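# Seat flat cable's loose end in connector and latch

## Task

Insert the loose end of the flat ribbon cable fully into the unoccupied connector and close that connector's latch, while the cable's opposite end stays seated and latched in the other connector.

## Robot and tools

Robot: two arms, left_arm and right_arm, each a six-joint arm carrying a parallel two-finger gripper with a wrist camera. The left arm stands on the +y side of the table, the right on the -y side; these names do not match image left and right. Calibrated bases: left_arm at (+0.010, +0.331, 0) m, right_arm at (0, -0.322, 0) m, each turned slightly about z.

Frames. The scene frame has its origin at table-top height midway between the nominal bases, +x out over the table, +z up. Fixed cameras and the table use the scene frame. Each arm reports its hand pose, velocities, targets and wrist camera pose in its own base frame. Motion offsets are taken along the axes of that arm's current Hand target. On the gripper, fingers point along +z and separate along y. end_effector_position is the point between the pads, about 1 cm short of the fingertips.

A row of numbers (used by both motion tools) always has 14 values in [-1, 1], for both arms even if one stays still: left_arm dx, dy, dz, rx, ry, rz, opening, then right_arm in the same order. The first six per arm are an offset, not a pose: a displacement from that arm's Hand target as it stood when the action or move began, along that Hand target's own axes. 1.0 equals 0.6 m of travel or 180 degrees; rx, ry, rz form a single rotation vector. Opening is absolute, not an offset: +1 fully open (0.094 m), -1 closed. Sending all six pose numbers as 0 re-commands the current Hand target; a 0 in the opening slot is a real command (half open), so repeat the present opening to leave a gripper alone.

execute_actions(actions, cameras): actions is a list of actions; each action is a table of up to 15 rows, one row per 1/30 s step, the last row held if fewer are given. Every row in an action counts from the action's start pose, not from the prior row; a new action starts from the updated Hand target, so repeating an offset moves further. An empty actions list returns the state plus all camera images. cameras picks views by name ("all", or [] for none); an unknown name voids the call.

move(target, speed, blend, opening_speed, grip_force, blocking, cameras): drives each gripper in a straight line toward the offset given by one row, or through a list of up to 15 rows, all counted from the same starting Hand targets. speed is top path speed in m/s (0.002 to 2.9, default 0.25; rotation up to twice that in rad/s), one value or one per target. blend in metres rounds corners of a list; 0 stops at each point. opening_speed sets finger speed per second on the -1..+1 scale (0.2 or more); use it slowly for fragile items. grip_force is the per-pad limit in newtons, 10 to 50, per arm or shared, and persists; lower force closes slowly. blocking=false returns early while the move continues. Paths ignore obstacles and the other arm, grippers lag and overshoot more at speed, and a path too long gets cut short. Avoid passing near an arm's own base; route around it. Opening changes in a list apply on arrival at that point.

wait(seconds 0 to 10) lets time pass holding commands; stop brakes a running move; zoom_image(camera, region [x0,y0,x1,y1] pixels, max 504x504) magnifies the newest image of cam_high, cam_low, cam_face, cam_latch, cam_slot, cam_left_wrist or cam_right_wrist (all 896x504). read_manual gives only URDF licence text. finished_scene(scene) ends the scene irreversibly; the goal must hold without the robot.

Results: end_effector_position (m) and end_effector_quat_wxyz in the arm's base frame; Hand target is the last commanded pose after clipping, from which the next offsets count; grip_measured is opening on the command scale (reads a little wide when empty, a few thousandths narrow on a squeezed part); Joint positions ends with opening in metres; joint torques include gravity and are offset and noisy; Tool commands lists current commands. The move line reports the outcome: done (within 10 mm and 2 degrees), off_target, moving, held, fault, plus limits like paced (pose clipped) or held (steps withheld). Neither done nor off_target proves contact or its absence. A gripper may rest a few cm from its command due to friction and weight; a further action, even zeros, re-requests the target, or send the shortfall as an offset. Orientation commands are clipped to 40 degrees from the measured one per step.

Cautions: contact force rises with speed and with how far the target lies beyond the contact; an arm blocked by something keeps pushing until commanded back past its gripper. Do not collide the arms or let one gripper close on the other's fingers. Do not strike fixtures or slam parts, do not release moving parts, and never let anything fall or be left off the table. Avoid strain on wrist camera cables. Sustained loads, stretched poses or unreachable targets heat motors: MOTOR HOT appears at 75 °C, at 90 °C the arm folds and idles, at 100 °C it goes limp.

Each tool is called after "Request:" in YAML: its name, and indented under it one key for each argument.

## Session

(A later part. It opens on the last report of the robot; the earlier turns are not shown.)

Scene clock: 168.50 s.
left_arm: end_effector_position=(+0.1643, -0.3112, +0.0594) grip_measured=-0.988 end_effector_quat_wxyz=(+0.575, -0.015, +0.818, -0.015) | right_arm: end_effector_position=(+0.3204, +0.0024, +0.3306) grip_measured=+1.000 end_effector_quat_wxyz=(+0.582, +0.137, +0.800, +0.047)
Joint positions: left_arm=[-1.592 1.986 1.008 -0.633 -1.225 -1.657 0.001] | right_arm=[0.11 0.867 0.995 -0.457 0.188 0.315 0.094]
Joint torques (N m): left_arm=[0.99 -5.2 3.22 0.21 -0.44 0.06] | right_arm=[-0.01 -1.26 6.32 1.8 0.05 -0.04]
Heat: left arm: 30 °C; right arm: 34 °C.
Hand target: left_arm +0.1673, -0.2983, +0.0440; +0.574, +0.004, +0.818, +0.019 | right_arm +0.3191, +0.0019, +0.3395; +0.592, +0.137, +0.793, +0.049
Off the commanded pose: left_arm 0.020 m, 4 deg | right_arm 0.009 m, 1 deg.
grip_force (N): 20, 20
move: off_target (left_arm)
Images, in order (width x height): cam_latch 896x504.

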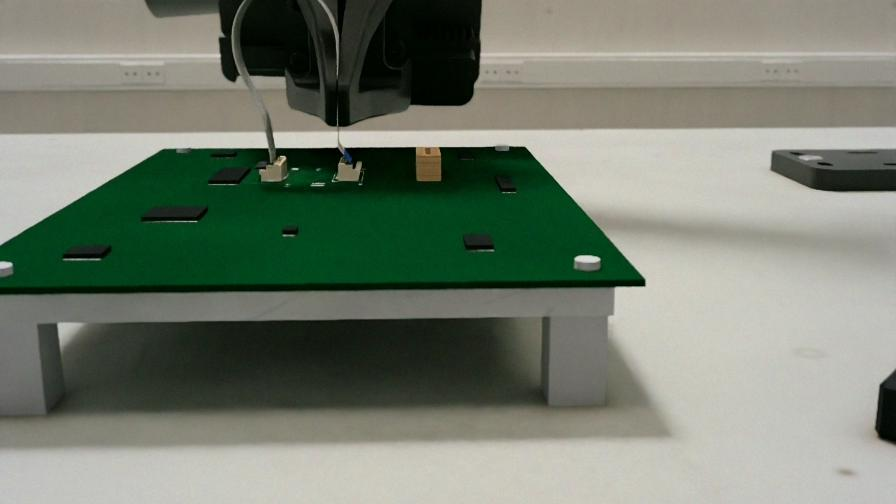

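Request:
move:
  target: [0.0027,0.0048,0.0007,-0.001,0.0001,0.0029,-1,0,0,0,0,0,0,1]
  speed: 0.02
  cameras: ["cam_latch"]

Request:
zoom_image:
  camera: "cam_latch"
  region: [325, 120, 385, 190]

Scene clock: 170.27 s.
left_arm: end_effector_position=(+0.1640, -0.3101, +0.0593) grip_measured=-0.988 end_effector_quat_wxyz=(+0.577, -0.014, +0.816, -0.014) | right_arm: end_effector_position=(+0.3204, +0.0024, +0.3306) grip_measured=+1.000 end_effector_quat_wxyz=(+0.582, +0.137, +0.800, +0.047)
Joint positions: left_arm=[-1.594 1.986 1.002 -0.63 -1.231 -1.657 0.001] | right_arm=[0.11 0.867 0.995 -0.457 0.188 0.315 0.094]
Joint torques (N m): left_arm=[1.14 -5.12 2.97 0.13 -0.39 0.06] | right_arm=[-0.01 -1.26 6.32 1.8 0.06 -0.04]
Heat: left arm: 30 °C; right arm: 34 °C.
Hand target: left_arm +0.1670, -0.2955, +0.0425; +0.574, +0.006, +0.818, +0.022 | right_arm +0.3191, +0.0019, +0.3395; +0.592, +0.137, +0.793, +0.049
Off the commanded pose: left_arm 0.023 m, 5 deg | right_arm 0.009 m, 1 deg.
grip_force (N): 20, 20
move: off_target (left_arm)
Images, in order (width x height): cam_latch 896x504.

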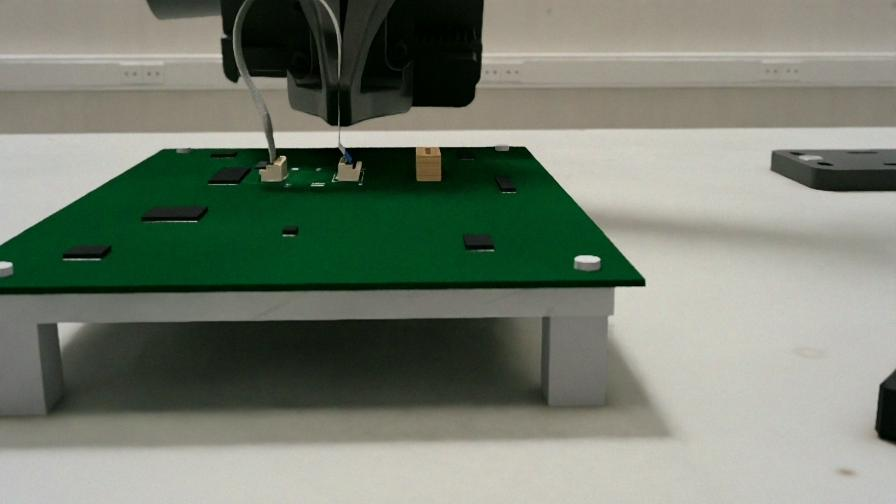

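Scaled by 7.200 from the camera's 896x504 image, which has a finer 1280x720 frame.

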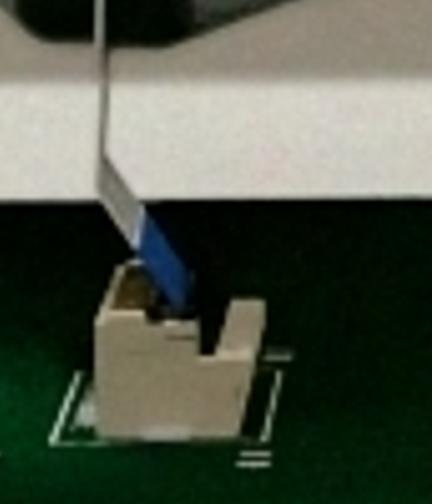

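Request:
move:
  target: [0.0027,0.0048,0.0007,-0.001,0.0001,0.0029,-1,0,0,0,0,0,0,1]
  speed: 0.02
  cameras: ["cam_latch"]

Request:
zoom_image:
  camera: "cam_latch"
  region: [325, 120, 385, 190]

Scene clock: 172.47 s.
left_arm: end_effector_position=(+0.1637, -0.3080, +0.0598) grip_measured=-0.988 end_effector_quat_wxyz=(+0.583, -0.009, +0.812, -0.012) | right_arm: end_effector_position=(+0.3204, +0.0024, +0.3306) grip_measured=+1.000 end_effector_quat_wxyz=(+0.582, +0.137, +0.800, +0.047)
Joint positions: left_arm=[-1.597 1.986 0.992 -0.63 -1.244 -1.657 0.001] | right_arm=[0.11 0.867 0.995 -0.457 0.188 0.315 0.094]
Joint torques (N m): left_arm=[1.29 -5.15 2.95 0.07 -0.3 0.03] | right_arm=[-0.01 -1.26 6.34 1.79 0.05 -0.04]
Heat: left arm: 30 °C; right arm: 34 °C.
Hand target: left_arm +0.1669, -0.2925, +0.0409; +0.574, +0.009, +0.819, +0.026 | right_arm +0.3191, +0.0019, +0.3395; +0.592, +0.137, +0.793, +0.049
Off the commanded pose: left_arm 0.025 m, 5 deg | right_arm 0.009 m, 1 deg.
grip_force (N): 20, 20
move: off_target (left_arm)
Images, in order (width x height): cam_latch 896x504.

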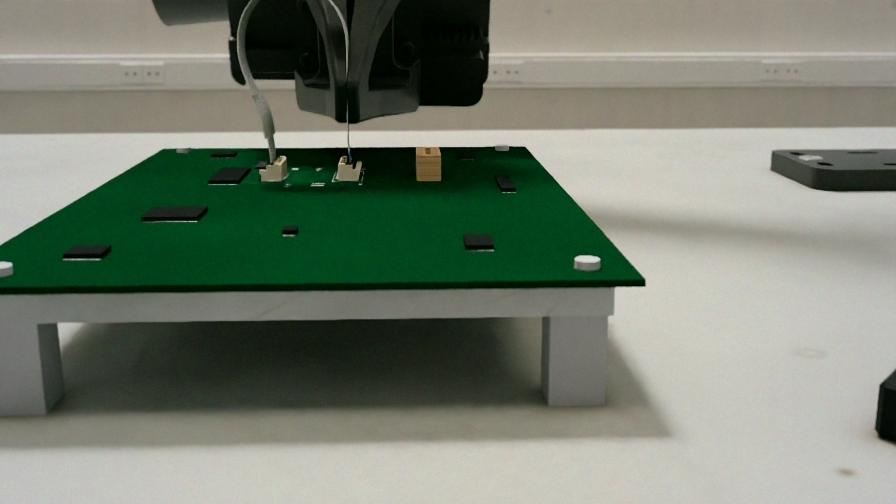

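Scaled by 7.200 from the camera's 896x504 image, which has a finer 1280x720 frame.

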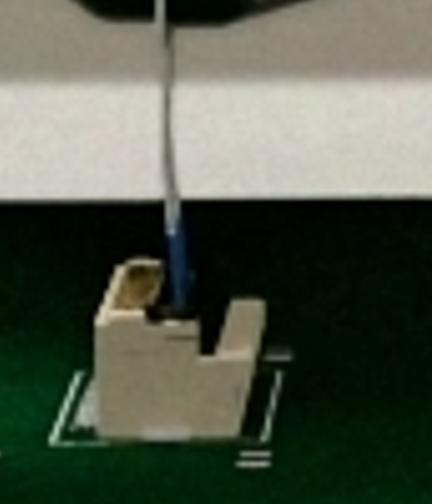

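Request:
move:
  target: [0.0046,0.0014,0.0017,-0.0009,-0.0001,0.0026,-1,0,0,0,0,0,0,1]
  speed: 0.03
  cameras: ["cam_latch","cam_slot"]

Request:
zoom_image:
  camera: "cam_latch"
  region: [325, 120, 385, 190]

Request:
zoom_image:
  camera: "cam_slot"
  region: [400, 270, 540, 390]

Scene clock: 174.30 s.
left_arm: end_effector_position=(+0.1645, -0.3020, +0.0557) grip_measured=-0.988 end_effector_quat_wxyz=(+0.582, +0.000, +0.813, +0.003) | right_arm: end_effector_position=(+0.3204, +0.0024, +0.3306) grip_measured=+1.000 end_effector_quat_wxyz=(+0.582, +0.137, +0.800, +0.047)
Joint positions: left_arm=[-1.595 1.994 0.983 -0.648 -1.242 -1.657 0.001] | right_arm=[0.11 0.867 0.995 -0.457 0.188 0.315 0.094]
Joint torques (N m): left_arm=[0.96 -4.96 3.32 0.22 -0.32 0.01] | right_arm=[-0.01 -1.26 6.31 1.79 0.06 -0.04]
Heat: left arm: 30 °C; right arm: 34 °C.
Hand target: left_arm +0.1668, -0.2915, +0.0380; +0.574, +0.012, +0.818, +0.030 | right_arm +0.3191, +0.0019, +0.3395; +0.592, +0.137, +0.793, +0.049
Off the commanded pose: left_arm 0.021 m, 4 deg | right_arm 0.009 m, 1 deg.
grip_force (N): 20, 20
move: off_target (left_arm)
Images, in order (width x height): cam_latch 896x504, cam_slot 896x504.

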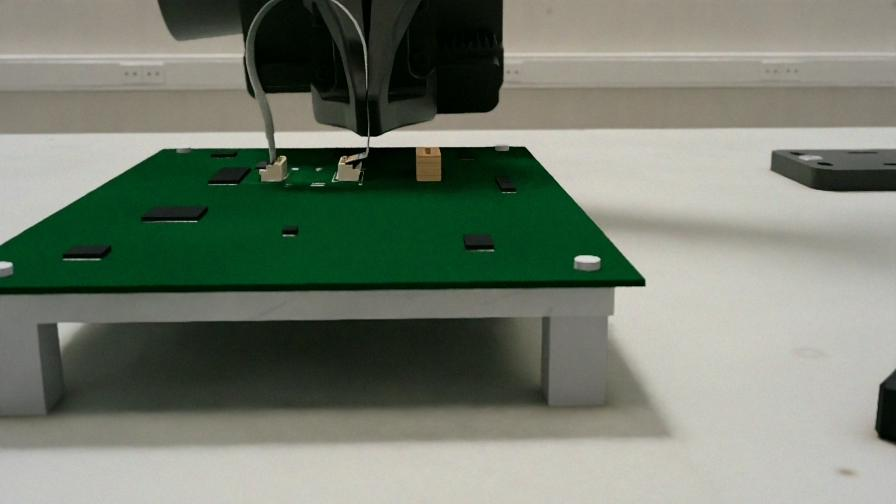

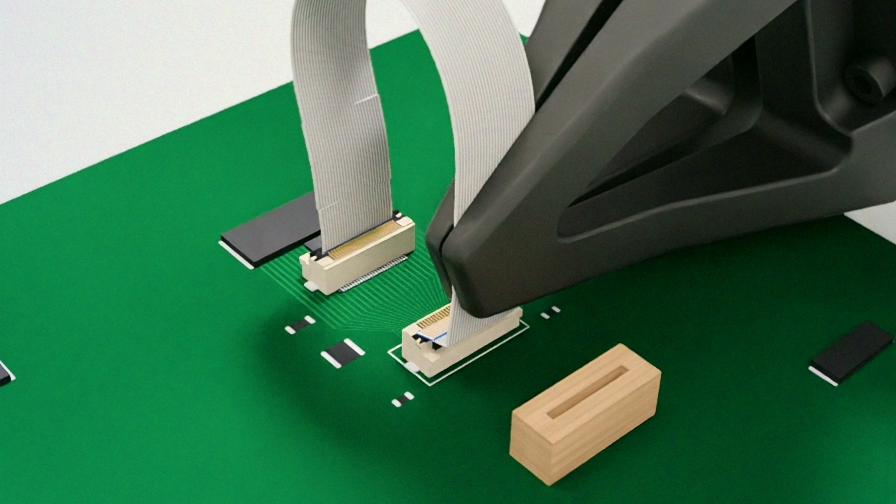

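Scaled by 7.200 from the camera's 896x504 image, which has a finer 1280x720 frame.

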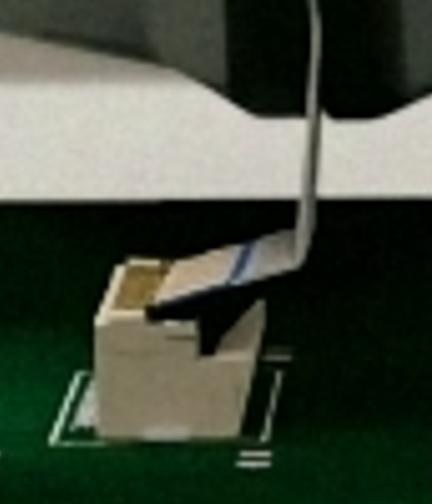

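Scaled by 3.600 from the camera's 896x504 image, which has a finer 1280x720 frame.

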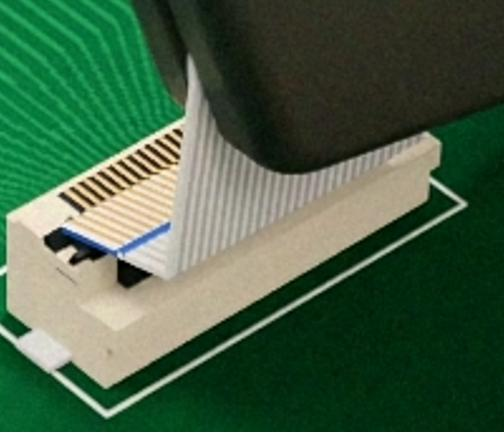

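Request:
move:
  target: [-0.0108,-0.0192,-0.0028,0.004,-0.0004,-0.0116,-1,0,0,0,0,0,0,1]
  speed: 0.04

Scene clock: 180.00 s.
left_arm: end_effector_position=(+0.1645, -0.3020, +0.0558) grip_measured=-0.988 end_effector_quat_wxyz=(+0.582, +0.000, +0.813, +0.003) | right_arm: end_effector_position=(+0.3204, +0.0024, +0.3306) grip_measured=+1.000 end_effector_quat_wxyz=(+0.582, +0.137, +0.800, +0.047)
Joint positions: left_arm=[-1.595 1.994 0.983 -0.647 -1.242 -1.657 0.001] | right_arm=[0.11 0.867 0.995 -0.457 0.188 0.315 0.094]
Joint torques (N m): left_arm=[1.32 -4.85 6.5 0.31 -0.34 0.11] | right_arm=[-0.01 -1.28 6.32 1.8 0.06 -0.04]
Heat: left arm: 29 °C; right arm: 34 °C.
Hand target: left_arm +0.1676, -0.3034, +0.0439; +0.575, +0.000, +0.818, +0.014 | right_arm +0.3191, +0.0019, +0.3395; +0.592, +0.137, +0.793, +0.049
Off the commanded pose: left_arm 0.012 m, 2 deg | right_arm 0.009 m, 1 deg.
grip_force (N): 20, 20
move: off_target (left_arm)

Request:
move:
  target: [-0.0054,-0.0096,-0.0014,0.002,-0.0002,-0.0058,-1,0,0,0,0,0,0,1]
  speed: 0.04

Request:
move:
  target: [-0.0027,-0.0048,-0.0007,0.001,-0.0001,-0.0029,-1,0,0,0,0,0,0,1]
  speed: 0.04

Scene clock: 181.57 s.
left_arm: end_effector_position=(+0.1657, -0.3035, +0.0565) grip_measured=-0.988 end_effector_quat_wxyz=(+0.583, +0.000, +0.813, +0.004) | right_arm: end_effector_position=(+0.3204, +0.0024, +0.3306) grip_measured=+1.000 end_effector_quat_wxyz=(+0.582, +0.137, +0.800, +0.047)
Joint positions: left_arm=[-1.591 1.996 0.991 -0.648 -1.243 -1.651 0.001] | right_arm=[0.11 0.867 0.995 -0.457 0.188 0.315 0.094]
Joint torques (N m): left_arm=[1.11 -5.11 7.53 0.34 -0.36 0.08] | right_arm=[-0.01 -1.25 6.32 1.8 0.05 -0.04]
Heat: left arm: 29 °C; right arm: 34 °C.
Hand target: left_arm +0.1680, -0.3092, +0.0472; +0.575, -0.005, +0.818, +0.006 | right_arm +0.3191, +0.0019, +0.3395; +0.592, +0.137, +0.793, +0.049
Off the commanded pose: left_arm 0.011 m, 1 deg | right_arm 0.009 m, 1 deg.
grip_force (N): 20, 20
move: off_target (left_arm)

Scene clock: 182.27 s.
left_arm: end_effector_position=(+0.1664, -0.3040, +0.0570) grip_measured=-0.988 end_effector_quat_wxyz=(+0.582, -0.001, +0.813, +0.005) | right_arm: end_effector_position=(+0.3204, +0.0024, +0.3306) grip_measured=+1.000 end_effector_quat_wxyz=(+0.582, +0.137, +0.800, +0.047)
Joint positions: left_arm=[-1.588 1.996 0.995 -0.65 -1.241 -1.648 0.001] | right_arm=[0.11 0.867 0.995 -0.457 0.188 0.315 0.094]
Joint torques (N m): left_arm=[0.99 -5.14 8.08 0.4 -0.38 0.06] | right_arm=[-0.01 -1.26 6.32 1.79 0.05 -0.04]
Heat: left arm: 29 °C; right arm: 34 °C.
Hand target: left_arm +0.1683, -0.3120, +0.0488; +0.575, -0.008, +0.818, +0.003 | right_arm +0.3191, +0.0019, +0.3395; +0.592, +0.137, +0.793, +0.049
Off the commanded pose: left_arm 0.012 m, 1 deg | right_arm 0.009 m, 1 deg.
grip_force (N): 20, 20
move: off_target (left_arm)

Request:
move:
  target: [-0.0054,-0.0096,-0.0014,0.002,-0.0002,-0.0058,-1,0,0,0,0,0,0,1]
  speed: 0.04
  cameras: ["cam_latch","cam_slot"]

Request:
zoom_image:
  camera: "cam_latch"
  region: [325, 120, 385, 190]

Request:
zoom_image:
  camera: "cam_slot"
  region: [400, 270, 540, 390]

Scene clock: 185.03 s.
left_arm: end_effector_position=(+0.1665, -0.3137, +0.0587) grip_measured=-0.988 end_effector_quat_wxyz=(+0.578, -0.012, +0.816, -0.009) | right_arm: end_effector_position=(+0.3204, +0.0024, +0.3306) grip_measured=+1.000 end_effector_quat_wxyz=(+0.582, +0.137, +0.800, +0.047)
Joint positions: left_arm=[-1.586 2.002 1.022 -0.631 -1.234 -1.645 0.001] | right_arm=[0.11 0.867 0.995 -0.457 0.188 0.315 0.094]
Joint torques (N m): left_arm=[0.77 -5.55 7.46 0.32 -0.46 0.03] | right_arm=[-0.01 -1.26 6.31 1.79 0.05 -0.04]
Heat: left arm: 30 °C; right arm: 34 °C.
Hand target: left_arm +0.1687, -0.3178, +0.0522; +0.576, -0.014, +0.818, -0.005 | right_arm +0.3191, +0.0019, +0.3395; +0.592, +0.137, +0.793, +0.049
Off the commanded pose: left_arm 0.008 m, 1 deg | right_arm 0.009 m, 1 deg.
grip_force (N): 20, 20
move: done
Images, in order (width x height): cam_latch 896x504, cam_slot 896x504.

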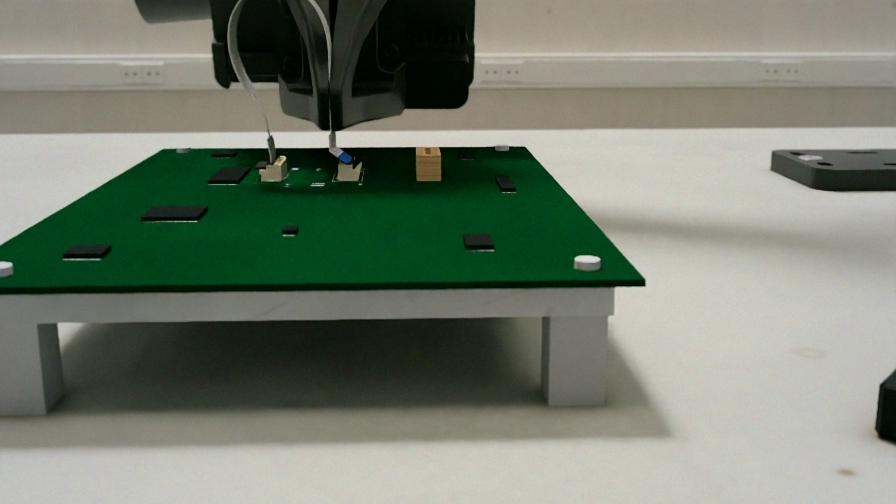

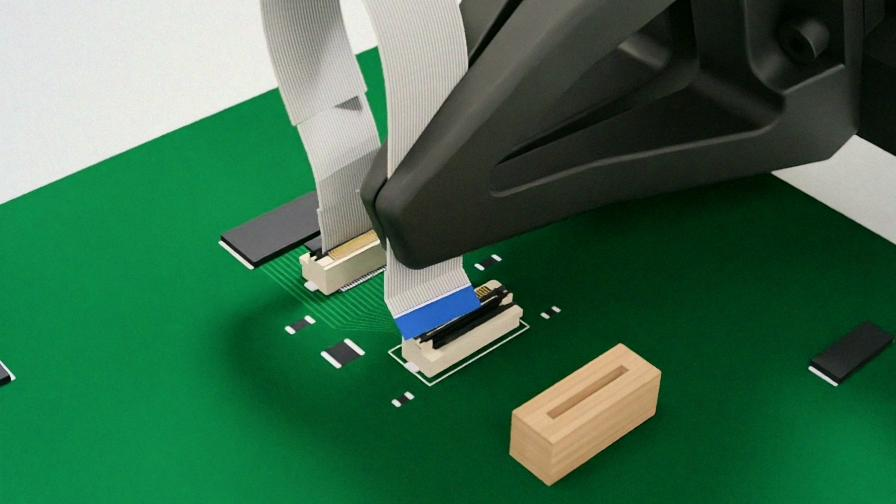

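Scaled by 7.200 from the camera's 896x504 image, which has a finer 1280x720 frame.

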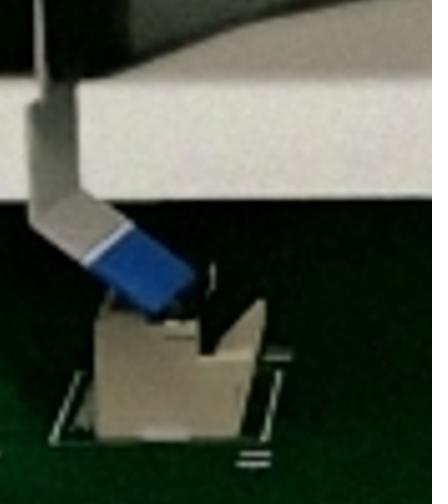

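Scaled by 3.600 from the camera's 896x504 image, which has a finer 1280x720 frame.

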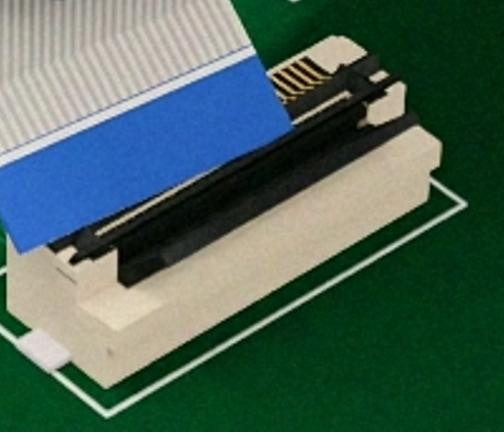

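Request:
move:
  target: [-0.0245,-0.0075,-0.009,0.0048,0.0008,-0.0139,-1,0,0,0,0,0,0,1]
  speed: 0.04

Request:
move:
  target: [-0.0061,-0.0019,-0.0022,0.0012,0.0002,-0.0035,-1,0,0,0,0,0,0,1]
  speed: 0.04
  cameras: ["cam_latch","cam_slot"]

Request:
zoom_image:
  camera: "cam_latch"
  region: [325, 120, 385, 190]

Request:
zoom_image:
  camera: "cam_slot"
  region: [330, 240, 560, 400]

Scene clock: 190.27 s.
left_arm: end_effector_position=(+0.1668, -0.3146, +0.0583) grip_measured=-0.988 end_effector_quat_wxyz=(+0.575, -0.015, +0.818, -0.010) | right_arm: end_effector_position=(+0.3204, +0.0024, +0.3306) grip_measured=+1.000 end_effector_quat_wxyz=(+0.582, +0.137, +0.800, +0.047)
Joint positions: left_arm=[-1.584 2.002 1.026 -0.631 -1.226 -1.645 0.001] | right_arm=[0.11 0.867 0.995 -0.457 0.188 0.315 0.094]
Joint torques (N m): left_arm=[0.72 -9.07 7.94 0.21 -0.48 0.07] | right_arm=[-0.01 -1.26 6.34 1.8 0.05 -0.03]
Heat: left arm: 30 °C; right arm: 34 °C.
Hand target: left_arm +0.1686, -0.3219, +0.0679; +0.574, -0.027, +0.818, -0.024 | right_arm +0.3191, +0.0019, +0.3395; +0.592, +0.137, +0.793, +0.049
Off the commanded pose: left_arm 0.012 m, 2 deg | right_arm 0.009 m, 1 deg.
grip_force (N): 20, 20
move: off_target (left_arm)

Scene clock: 190.97 s.
left_arm: end_effector_position=(+0.1668, -0.3146, +0.0583) grip_measured=-0.988 end_effector_quat_wxyz=(+0.575, -0.015, +0.818, -0.010) | right_arm: end_effector_position=(+0.3204, +0.0024, +0.3306) grip_measured=+1.000 end_effector_quat_wxyz=(+0.582, +0.137, +0.800, +0.047)
Joint positions: left_arm=[-1.584 2.002 1.026 -0.631 -1.226 -1.645 0.001] | right_arm=[0.11 0.867 0.995 -0.457 0.188 0.315 0.094]
Joint torques (N m): left_arm=[0.57 -10 8.06 0.25 -0.49 0.02] | right_arm=[-0.01 -1.28 6.32 1.8 0.06 -0.04]
Heat: left arm: 30 °C; right arm: 34 °C.
Hand target: left_arm +0.1686, -0.3228, +0.0719; +0.574, -0.031, +0.818, -0.029 | right_arm +0.3191, +0.0019, +0.3395; +0.592, +0.137, +0.793, +0.049
Off the commanded pose: left_arm 0.016 m, 3 deg | right_arm 0.009 m, 1 deg.
grip_force (N): 20, 20
move: off_target (left_arm)
Images, in order (width x height): cam_latch 896x504, cam_slot 896x504.

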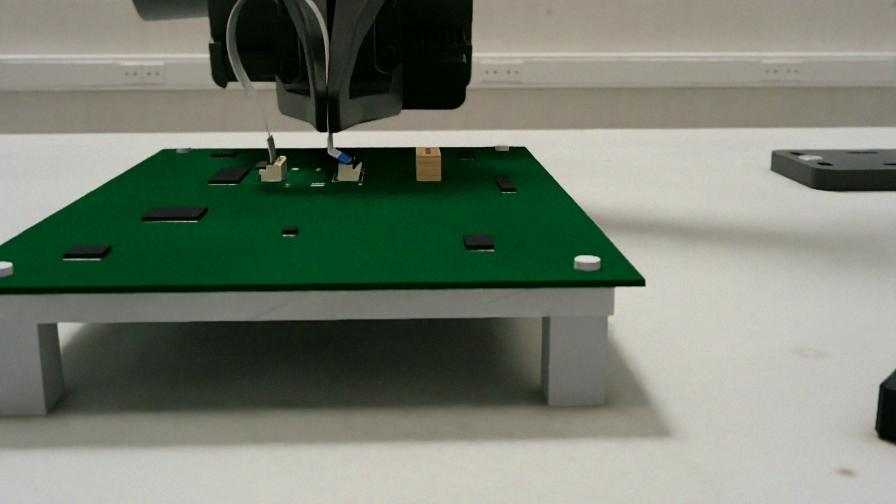

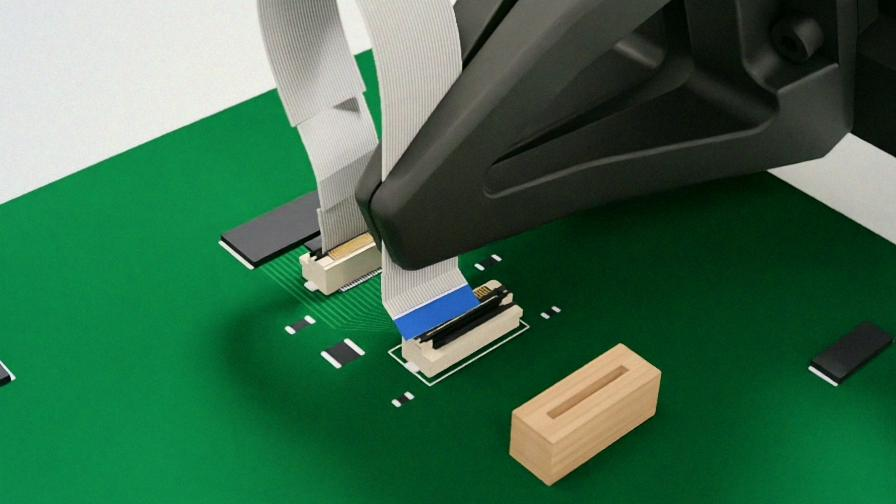

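Scaled by 7.200 from the camera's 896x504 image, which has a finer 1280x720 frame.

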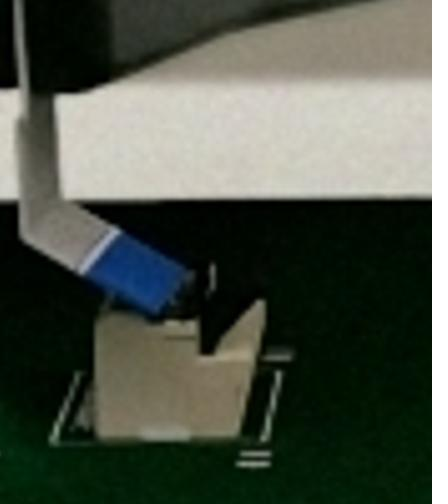

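Scaled by 2.191 from the camera's 896x504 image, which has a finer 1280x720 frame.

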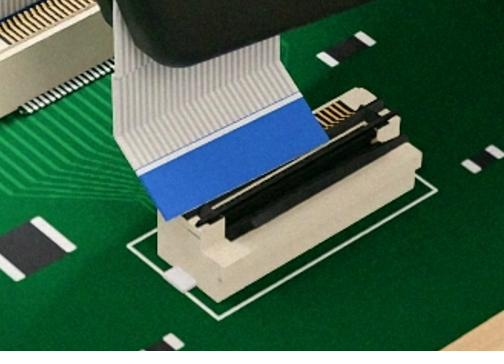

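Request:
move:
  target: [-0.0061,-0.0019,-0.0022,0.0012,0.0002,-0.0035,-1,0,0,0,0,0,0,1]
  speed: 0.04

Scene clock: 192.70 s.
left_arm: end_effector_position=(+0.1662, -0.3144, +0.0596) grip_measured=-0.988 end_effector_quat_wxyz=(+0.572, -0.016, +0.820, -0.012) | right_arm: end_effector_position=(+0.3204, +0.0024, +0.3306) grip_measured=+1.000 end_effector_quat_wxyz=(+0.582, +0.137, +0.800, +0.047)
Joint positions: left_arm=[-1.584 1.992 1.026 -0.637 -1.217 -1.645 0.001] | right_arm=[0.11 0.867 0.995 -0.457 0.188 0.315 0.094]
Joint torques (N m): left_arm=[0.76 -10.18 8.21 0.23 -0.57 0.05] | right_arm=[-0.01 -1.26 6.32 1.8 0.05 -0.03]
Heat: left arm: 30 °C; right arm: 34 °C.
Hand target: left_arm +0.1687, -0.3236, +0.0760; +0.574, -0.034, +0.818, -0.034 | right_arm +0.3191, +0.0019, +0.3395; +0.592, +0.137, +0.793, +0.049
Off the commanded pose: left_arm 0.019 m, 3 deg | right_arm 0.009 m, 1 deg.
grip_force (N): 20, 20
move: off_target (left_arm)

Request:
move:
  target: [-0.0122,-0.0038,-0.0045,0.0024,0.0004,-0.007,-1,0,0,0,0,0,0,1]
  speed: 0.04

Request:
move:
  target: [0.0135,0.024,0.0035,-0.005,0.0005,0.0145,-1,0,0,0,0,0,0,1]
  speed: 0.04

Request:
move:
  target: [0.0020,-0.0026,-0.0048,0.003,0.0002,0.001,-1,0,0,0,0,0,0,1]
  speed: 0.04
  cameras: ["cam_latch","cam_slot"]

Request:
zoom_image:
  camera: "cam_latch"
  region: [325, 120, 385, 190]

Request:
zoom_image:
  camera: "cam_slot"
  region: [400, 270, 540, 390]

Scene clock: 195.53 s.
left_arm: end_effector_position=(+0.1649, -0.3151, +0.0620) grip_measured=-0.988 end_effector_quat_wxyz=(+0.563, -0.021, +0.826, -0.019) | right_arm: end_effector_position=(+0.3204, +0.0024, +0.3306) grip_measured=+1.000 end_effector_quat_wxyz=(+0.582, +0.137, +0.800, +0.047)
Joint positions: left_arm=[-1.584 1.972 1.026 -0.639 -1.197 -1.645 0.001] | right_arm=[0.11 0.867 0.995 -0.457 0.188 0.315 0.094]
Joint torques (N m): left_arm=[0.65 -10.4 8.85 0.24 -0.72 0.04] | right_arm=[-0.01 -1.26 6.31 1.79 0.05 -0.04]
Heat: left arm: 30 °C; right arm: 34 °C.
Hand target: left_arm +0.1686, -0.3252, +0.0838; +0.573, -0.041, +0.818, -0.043 | right_arm +0.3191, +0.0019, +0.3395; +0.592, +0.137, +0.793, +0.049
Off the commanded pose: left_arm 0.024 m, 4 deg | right_arm 0.009 m, 1 deg.
grip_force (N): 20, 20
move: off_target (left_arm)

Scene clock: 196.37 s.
left_arm: end_effector_position=(+0.1647, -0.3151, +0.0616) grip_measured=-0.988 end_effector_quat_wxyz=(+0.562, -0.021, +0.827, -0.018) | right_arm: end_effector_position=(+0.3204, +0.0024, +0.3306) grip_measured=+1.000 end_effector_quat_wxyz=(+0.582, +0.137, +0.800, +0.047)
Joint positions: left_arm=[-1.584 1.972 1.026 -0.639 -1.195 -1.645 0.001] | right_arm=[0.11 0.867 0.995 -0.457 0.188 0.315 0.094]
Joint torques (N m): left_arm=[0.46 -10.02 4.83 0.19 -0.73 -0.02] | right_arm=[-0.01 -1.26 6.31 1.8 0.05 -0.04]
Heat: left arm: 30 °C; right arm: 34 °C.
Hand target: left_arm +0.1676, -0.3118, +0.0738; +0.573, -0.027, +0.819, -0.023 | right_arm +0.3191, +0.0019, +0.3395; +0.592, +0.137, +0.793, +0.049
Off the commanded pose: left_arm 0.013 m, 2 deg | right_arm 0.009 m, 1 deg.
grip_force (N): 20, 20
move: off_target (left_arm)

Scene clock: 197.07 s.
left_arm: end_effector_position=(+0.1647, -0.3151, +0.0615) grip_measured=-0.988 end_effector_quat_wxyz=(+0.562, -0.021, +0.827, -0.018) | right_arm: end_effector_position=(+0.3204, +0.0024, +0.3306) grip_measured=+1.000 end_effector_quat_wxyz=(+0.582, +0.137, +0.800, +0.047)
Joint positions: left_arm=[-1.584 1.972 1.026 -0.639 -1.194 -1.645 0.001] | right_arm=[0.11 0.867 0.995 -0.457 0.188 0.315 0.094]
Joint torques (N m): left_arm=[-0.58 -10.15 4.75 0.19 -0.72 0] | right_arm=[-0.01 -1.28 6.32 1.8 0.05 -0.03]
Heat: left arm: 30 °C; right arm: 34 °C.
Hand target: left_arm +0.1645, -0.3135, +0.0738; +0.573, -0.023, +0.819, -0.026 | right_arm +0.3191, +0.0019, +0.3395; +0.592, +0.137, +0.793, +0.049
Off the commanded pose: left_arm 0.012 m, 2 deg | right_arm 0.009 m, 1 deg.
grip_force (N): 20, 20
move: off_target (left_arm)
Images, in order (width x height): cam_latch 896x504, cam_slot 896x504.

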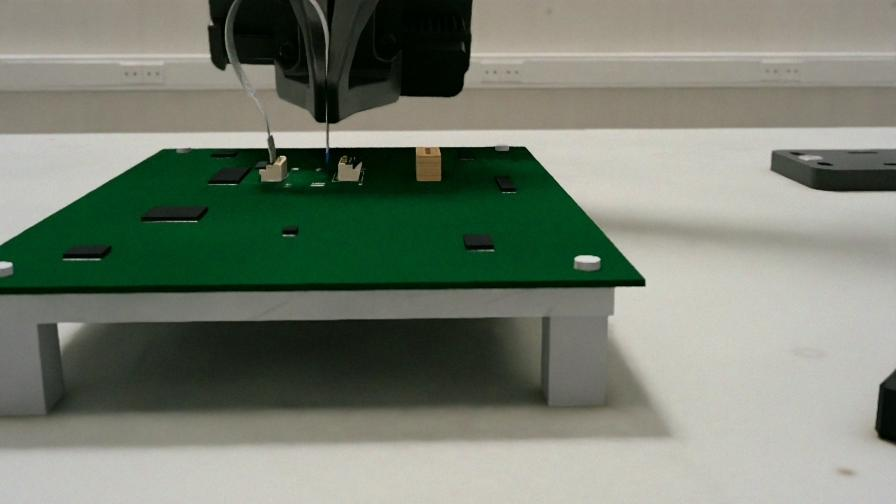

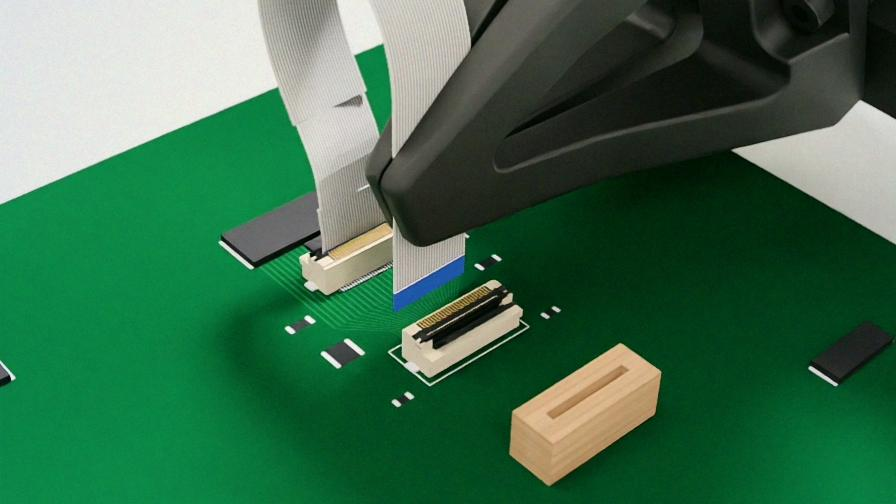

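Scaled by 7.200 from the camera's 896x504 image, which has a finer 1280x720 frame.

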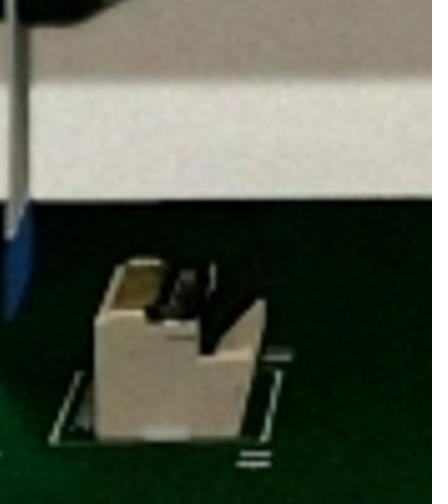

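Scaled by 3.600 from the camera's 896x504 image, which has a finer 1280x720 frame.

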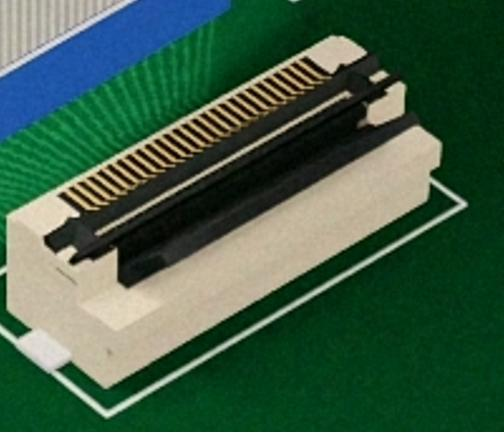

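Request:
move:
  target: [-0.0197,0.0127,-0.0071,0,-0.006,0,-1,0,0,0,0,0,0,1]
  speed: 0.04
  cameras: ["cam_latch","cam_slot","cam_face"]

Request:
zoom_image:
  camera: "cam_latch"
  region: [325, 120, 385, 190]

Request:
zoom_image:
  camera: "cam_face"
  region: [470, 140, 600, 260]

Scene clock: 202.67 s.
left_arm: end_effector_position=(+0.1639, -0.3095, +0.0720) grip_measured=-0.988 end_effector_quat_wxyz=(+0.565, -0.020, +0.825, -0.019) | right_arm: end_effector_position=(+0.3204, +0.0024, +0.3306) grip_measured=+1.000 end_effector_quat_wxyz=(+0.582, +0.137, +0.800, +0.047)
Joint positions: left_arm=[-1.588 1.932 1.012 -0.671 -1.202 -1.65 0.001] | right_arm=[0.11 0.867 0.995 -0.457 0.188 0.315 0.094]
Joint torques (N m): left_arm=[-0.31 -10.03 4.45 0.16 -0.79 -0.14] | right_arm=[-0.01 -1.28 6.32 1.8 0.05 -0.04]
Heat: left arm: 31 °C; right arm: 34 °C.
Hand target: left_arm +0.1645, -0.3050, +0.0859; +0.580, -0.023, +0.814, -0.026 | right_arm +0.3191, +0.0019, +0.3395; +0.592, +0.137, +0.793, +0.049
Off the commanded pose: left_arm 0.015 m, 2 deg | right_arm 0.009 m, 1 deg.
grip_force (N): 20, 20
move: off_target (left_arm)
Images, in order (width x height): cam_face 896x504, cam_latch 896x504, cam_slot 896x504.

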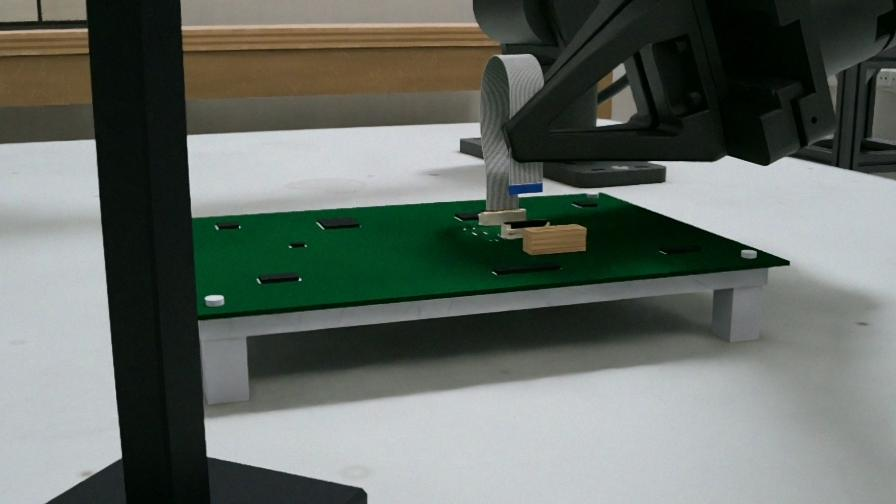

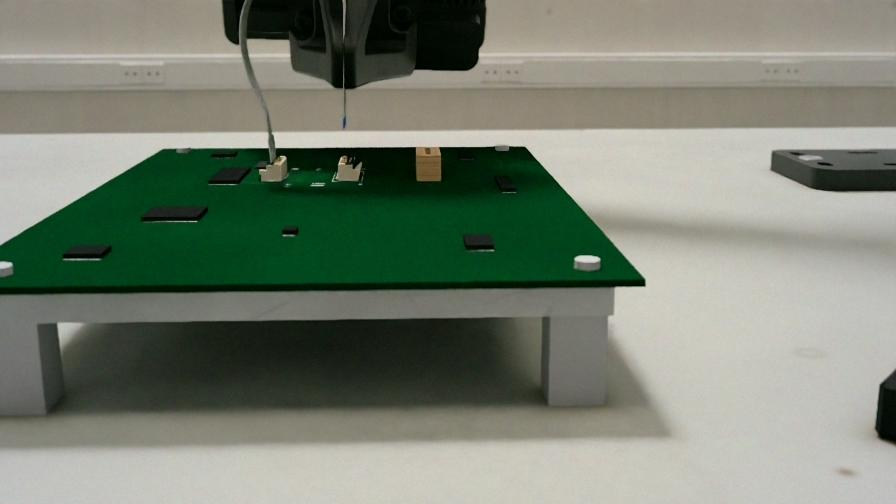

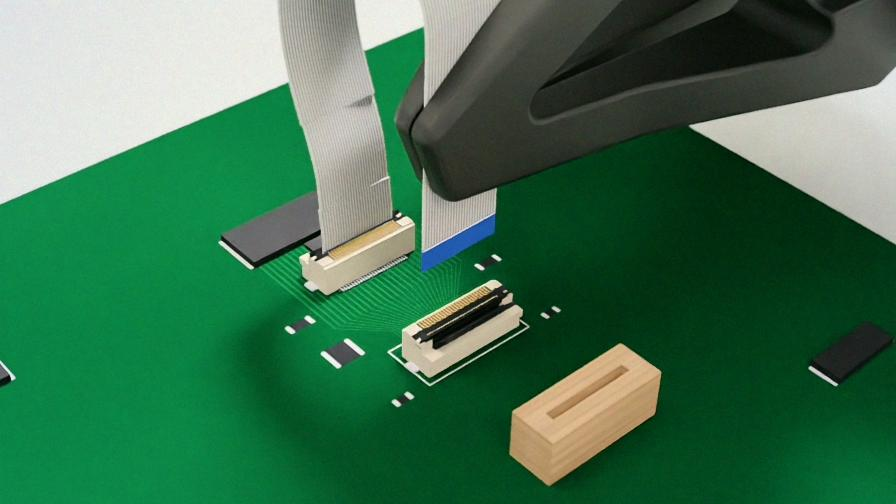

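Scaled by 7.200 from the camera's 896x504 image, which has a finer 1280x720 frame.

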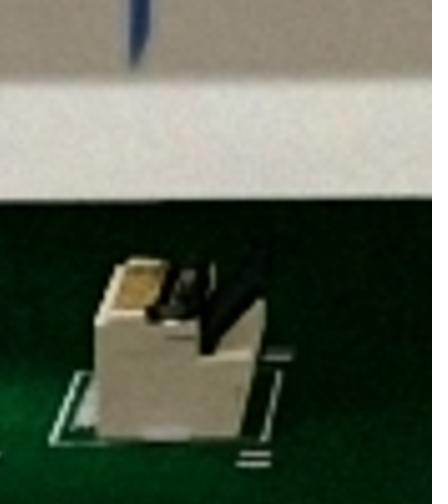

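Scaled by 3.877 from the camera's 896x504 image, which has a finer 1280x720 frame.

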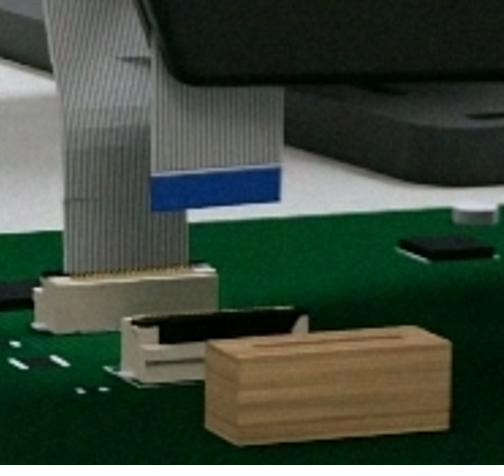

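Request:
move:
  target: [0.0027,0.0048,0.0007,-0.001,0.0001,0.0029,-1,0,0,0,0,0,0,1]
  speed: 0.03

Scene clock: 204.83 s.
left_arm: end_effector_position=(+0.1640, -0.3062, +0.0703) grip_measured=-0.988 end_effector_quat_wxyz=(+0.566, -0.017, +0.824, -0.014) | right_arm: end_effector_position=(+0.3204, +0.0024, +0.3306) grip_measured=+1.000 end_effector_quat_wxyz=(+0.582, +0.137, +0.800, +0.047)
Joint positions: left_arm=[-1.588 1.932 1.003 -0.675 -1.203 -1.652 0.001] | right_arm=[0.11 0.867 0.995 -0.457 0.188 0.315 0.094]
Joint torques (N m): left_arm=[-0.47 -9.87 4.51 0.2 -0.82 -0.09] | right_arm=[-0.02 -1.26 6.32 1.8 0.05 -0.04]
Heat: left arm: 31 °C; right arm: 35 °C.
Hand target: left_arm +0.1644, -0.3022, +0.0841; +0.580, -0.020, +0.814, -0.022 | right_arm +0.3191, +0.0019, +0.3395; +0.592, +0.137, +0.793, +0.049
Off the commanded pose: left_arm 0.014 m, 2 deg | right_arm 0.009 m, 1 deg.
grip_force (N): 20, 20
move: off_target (left_arm)

Request:
move:
  target: [-0.0083,-0.0152,0.0014,0.0025,0,-0.014,-1,0,0,0,0,0,0,1]
  speed: 0.04

Request:
move:
  target: [0.0275,0.0085,0.010,-0.0054,-0.0009,0.0157,-1,0,0,0,0,0,0,1]
  speed: 0.04
  cameras: ["cam_latch"]

Request:
zoom_image:
  camera: "cam_latch"
  region: [325, 120, 385, 190]

Scene clock: 207.73 s.
left_arm: end_effector_position=(+0.1640, -0.3062, +0.0703) grip_measured=-0.988 end_effector_quat_wxyz=(+0.566, -0.017, +0.824, -0.014) | right_arm: end_effector_position=(+0.3204, +0.0024, +0.3306) grip_measured=+1.000 end_effector_quat_wxyz=(+0.582, +0.137, +0.800, +0.047)
Joint positions: left_arm=[-1.588 1.932 1.003 -0.675 -1.203 -1.653 0.001] | right_arm=[0.11 0.867 0.995 -0.457 0.188 0.315 0.094]
Joint torques (N m): left_arm=[0.18 -10.1 6.64 0.29 -0.8 -0.1] | right_arm=[0.01 -1.28 6.31 1.8 0.06 -0.03]
Heat: left arm: 31 °C; right arm: 35 °C.
Hand target: left_arm +0.1669, -0.3111, +0.0890; +0.580, -0.036, +0.813, -0.038 | right_arm +0.3191, +0.0019, +0.3395; +0.592, +0.137, +0.793, +0.049
Off the commanded pose: left_arm 0.020 m, 4 deg | right_arm 0.009 m, 1 deg.
grip_force (N): 20, 20
move: off_target (left_arm)

Scene clock: 208.77 s.
left_arm: end_effector_position=(+0.1640, -0.3076, +0.0703) grip_measured=-0.988 end_effector_quat_wxyz=(+0.566, -0.021, +0.824, -0.019) | right_arm: end_effector_position=(+0.3204, +0.0024, +0.3306) grip_measured=+1.000 end_effector_quat_wxyz=(+0.582, +0.137, +0.800, +0.047)
Joint positions: left_arm=[-1.588 1.932 1.003 -0.665 -1.203 -1.654 0.001] | right_arm=[0.11 0.867 0.995 -0.457 0.188 0.315 0.094]
Joint torques (N m): left_arm=[0.27 -6.01 5.91 0.39 -0.84 -0.09] | right_arm=[-0.01 -1.28 6.31 1.8 0.05 -0.03]
Heat: left arm: 31 °C; right arm: 35 °C.
Hand target: left_arm +0.1671, -0.3078, +0.0711; +0.581, -0.021, +0.813, -0.017 | right_arm +0.3191, +0.0019, +0.3395; +0.592, +0.137, +0.793, +0.049
Off the commanded pose: left_arm 0.003 m, 2 deg | right_arm 0.009 m, 1 deg.
grip_force (N): 20, 20
move: done
Images, in order (width x height): cam_latch 896x504.

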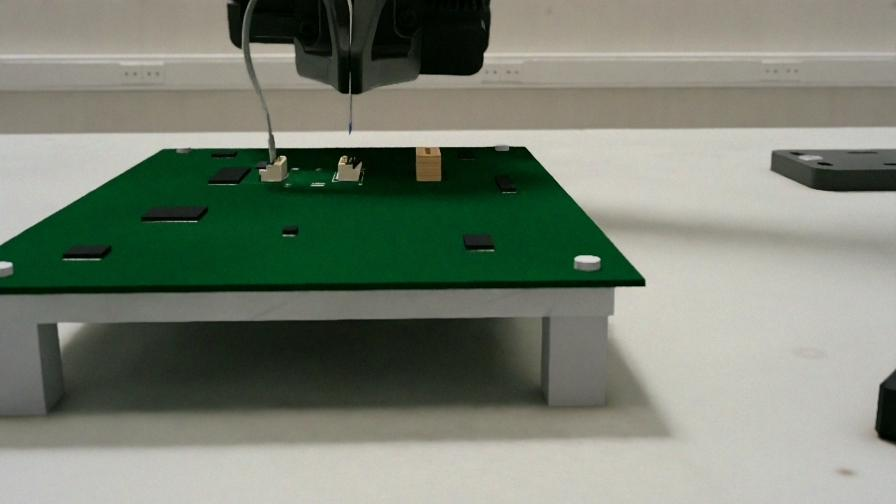

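Scaled by 7.200 from the camera's 896x504 image, which has a finer 1280x720 frame.

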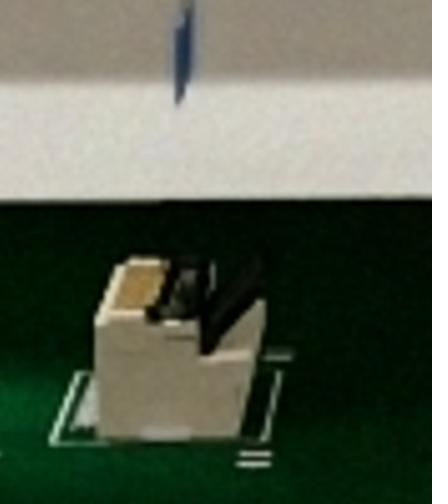

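Request:
move:
  target: [0.0092,0.0028,0.0034,-0.0018,-0.0003,0.0052,-1,0,0,0,0,0,0,1]
  speed: 0.04

Request:
move:
  target: [0.0092,0.0028,0.0034,-0.0018,-0.0003,0.0052,-1,0,0,0,0,0,0,1]
  speed: 0.04
  cameras: ["cam_latch"]

Request:
zoom_image:
  camera: "cam_latch"
  region: [325, 120, 385, 190]

Scene clock: 210.83 s.
left_arm: end_effector_position=(+0.1640, -0.3075, +0.0657) grip_measured=-0.988 end_effector_quat_wxyz=(+0.566, -0.018, +0.824, -0.015) | right_arm: end_effector_position=(+0.3204, +0.0024, +0.3306) grip_measured=+1.000 end_effector_quat_wxyz=(+0.582, +0.137, +0.800, +0.047)
Joint positions: left_arm=[-1.588 1.948 1.003 -0.659 -1.204 -1.654 0.001] | right_arm=[0.11 0.867 0.995 -0.457 0.188 0.315 0.094]
Joint torques (N m): left_arm=[0.31 -5.86 5.26 0.36 -0.82 -0.06] | right_arm=[-0.01 -1.26 6.32 1.8 0.05 -0.04]
Heat: left arm: 31 °C; right arm: 35 °C.
Hand target: left_arm +0.1672, -0.3064, +0.0650; +0.582, -0.016, +0.813, -0.010 | right_arm +0.3191, +0.0019, +0.3395; +0.592, +0.137, +0.793, +0.049
Off the commanded pose: left_arm 0.003 m, 2 deg | right_arm 0.009 m, 1 deg.
grip_force (N): 20, 20
move: done

Scene clock: 211.57 s.
left_arm: end_effector_position=(+0.1640, -0.3072, +0.0605) grip_measured=-0.988 end_effector_quat_wxyz=(+0.566, -0.014, +0.824, -0.009) | right_arm: end_effector_position=(+0.3204, +0.0024, +0.3306) grip_measured=+1.000 end_effector_quat_wxyz=(+0.582, +0.137, +0.800, +0.047)
Joint positions: left_arm=[-1.588 1.966 1.003 -0.654 -1.204 -1.654 0.001] | right_arm=[0.11 0.867 0.995 -0.457 0.188 0.315 0.094]
Joint torques (N m): left_arm=[0.35 -6.01 4.83 0.36 -0.84 -0.07] | right_arm=[-0.01 -1.26 6.32 1.8 0.06 -0.04]
Heat: left arm: 31 °C; right arm: 35 °C.
Hand target: left_arm +0.1673, -0.3050, +0.0591; +0.582, -0.011, +0.813, -0.003 | right_arm +0.3191, +0.0019, +0.3395; +0.592, +0.137, +0.793, +0.049
Off the commanded pose: left_arm 0.004 m, 2 deg | right_arm 0.009 m, 1 deg.
grip_force (N): 20, 20
move: done
Images, in order (width x height): cam_latch 896x504.

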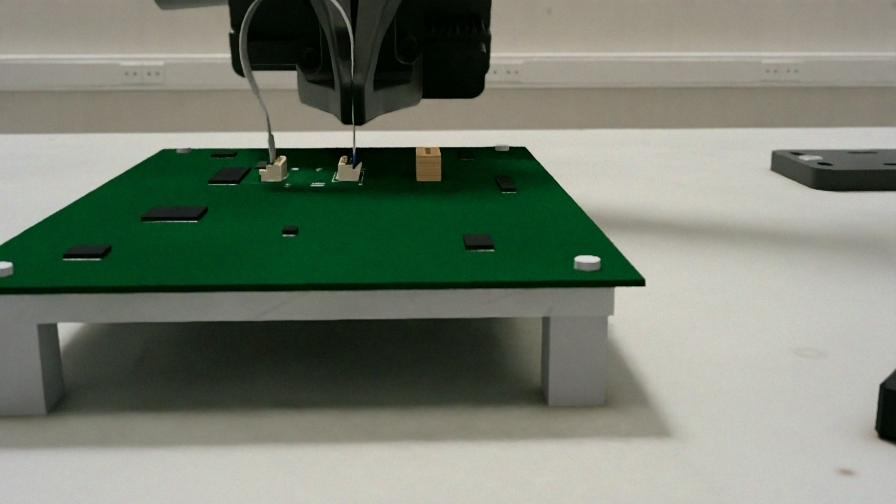

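Scaled by 7.200 from the camera's 896x504 image, which has a finer 1280x720 frame.

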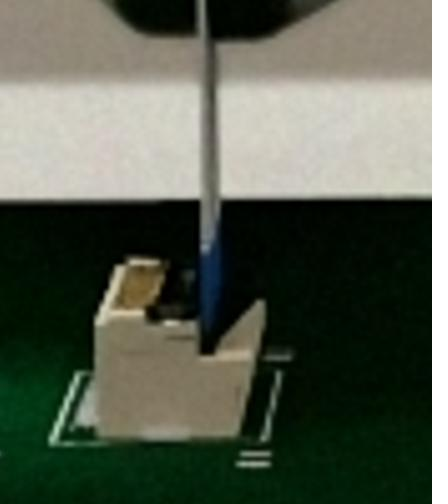

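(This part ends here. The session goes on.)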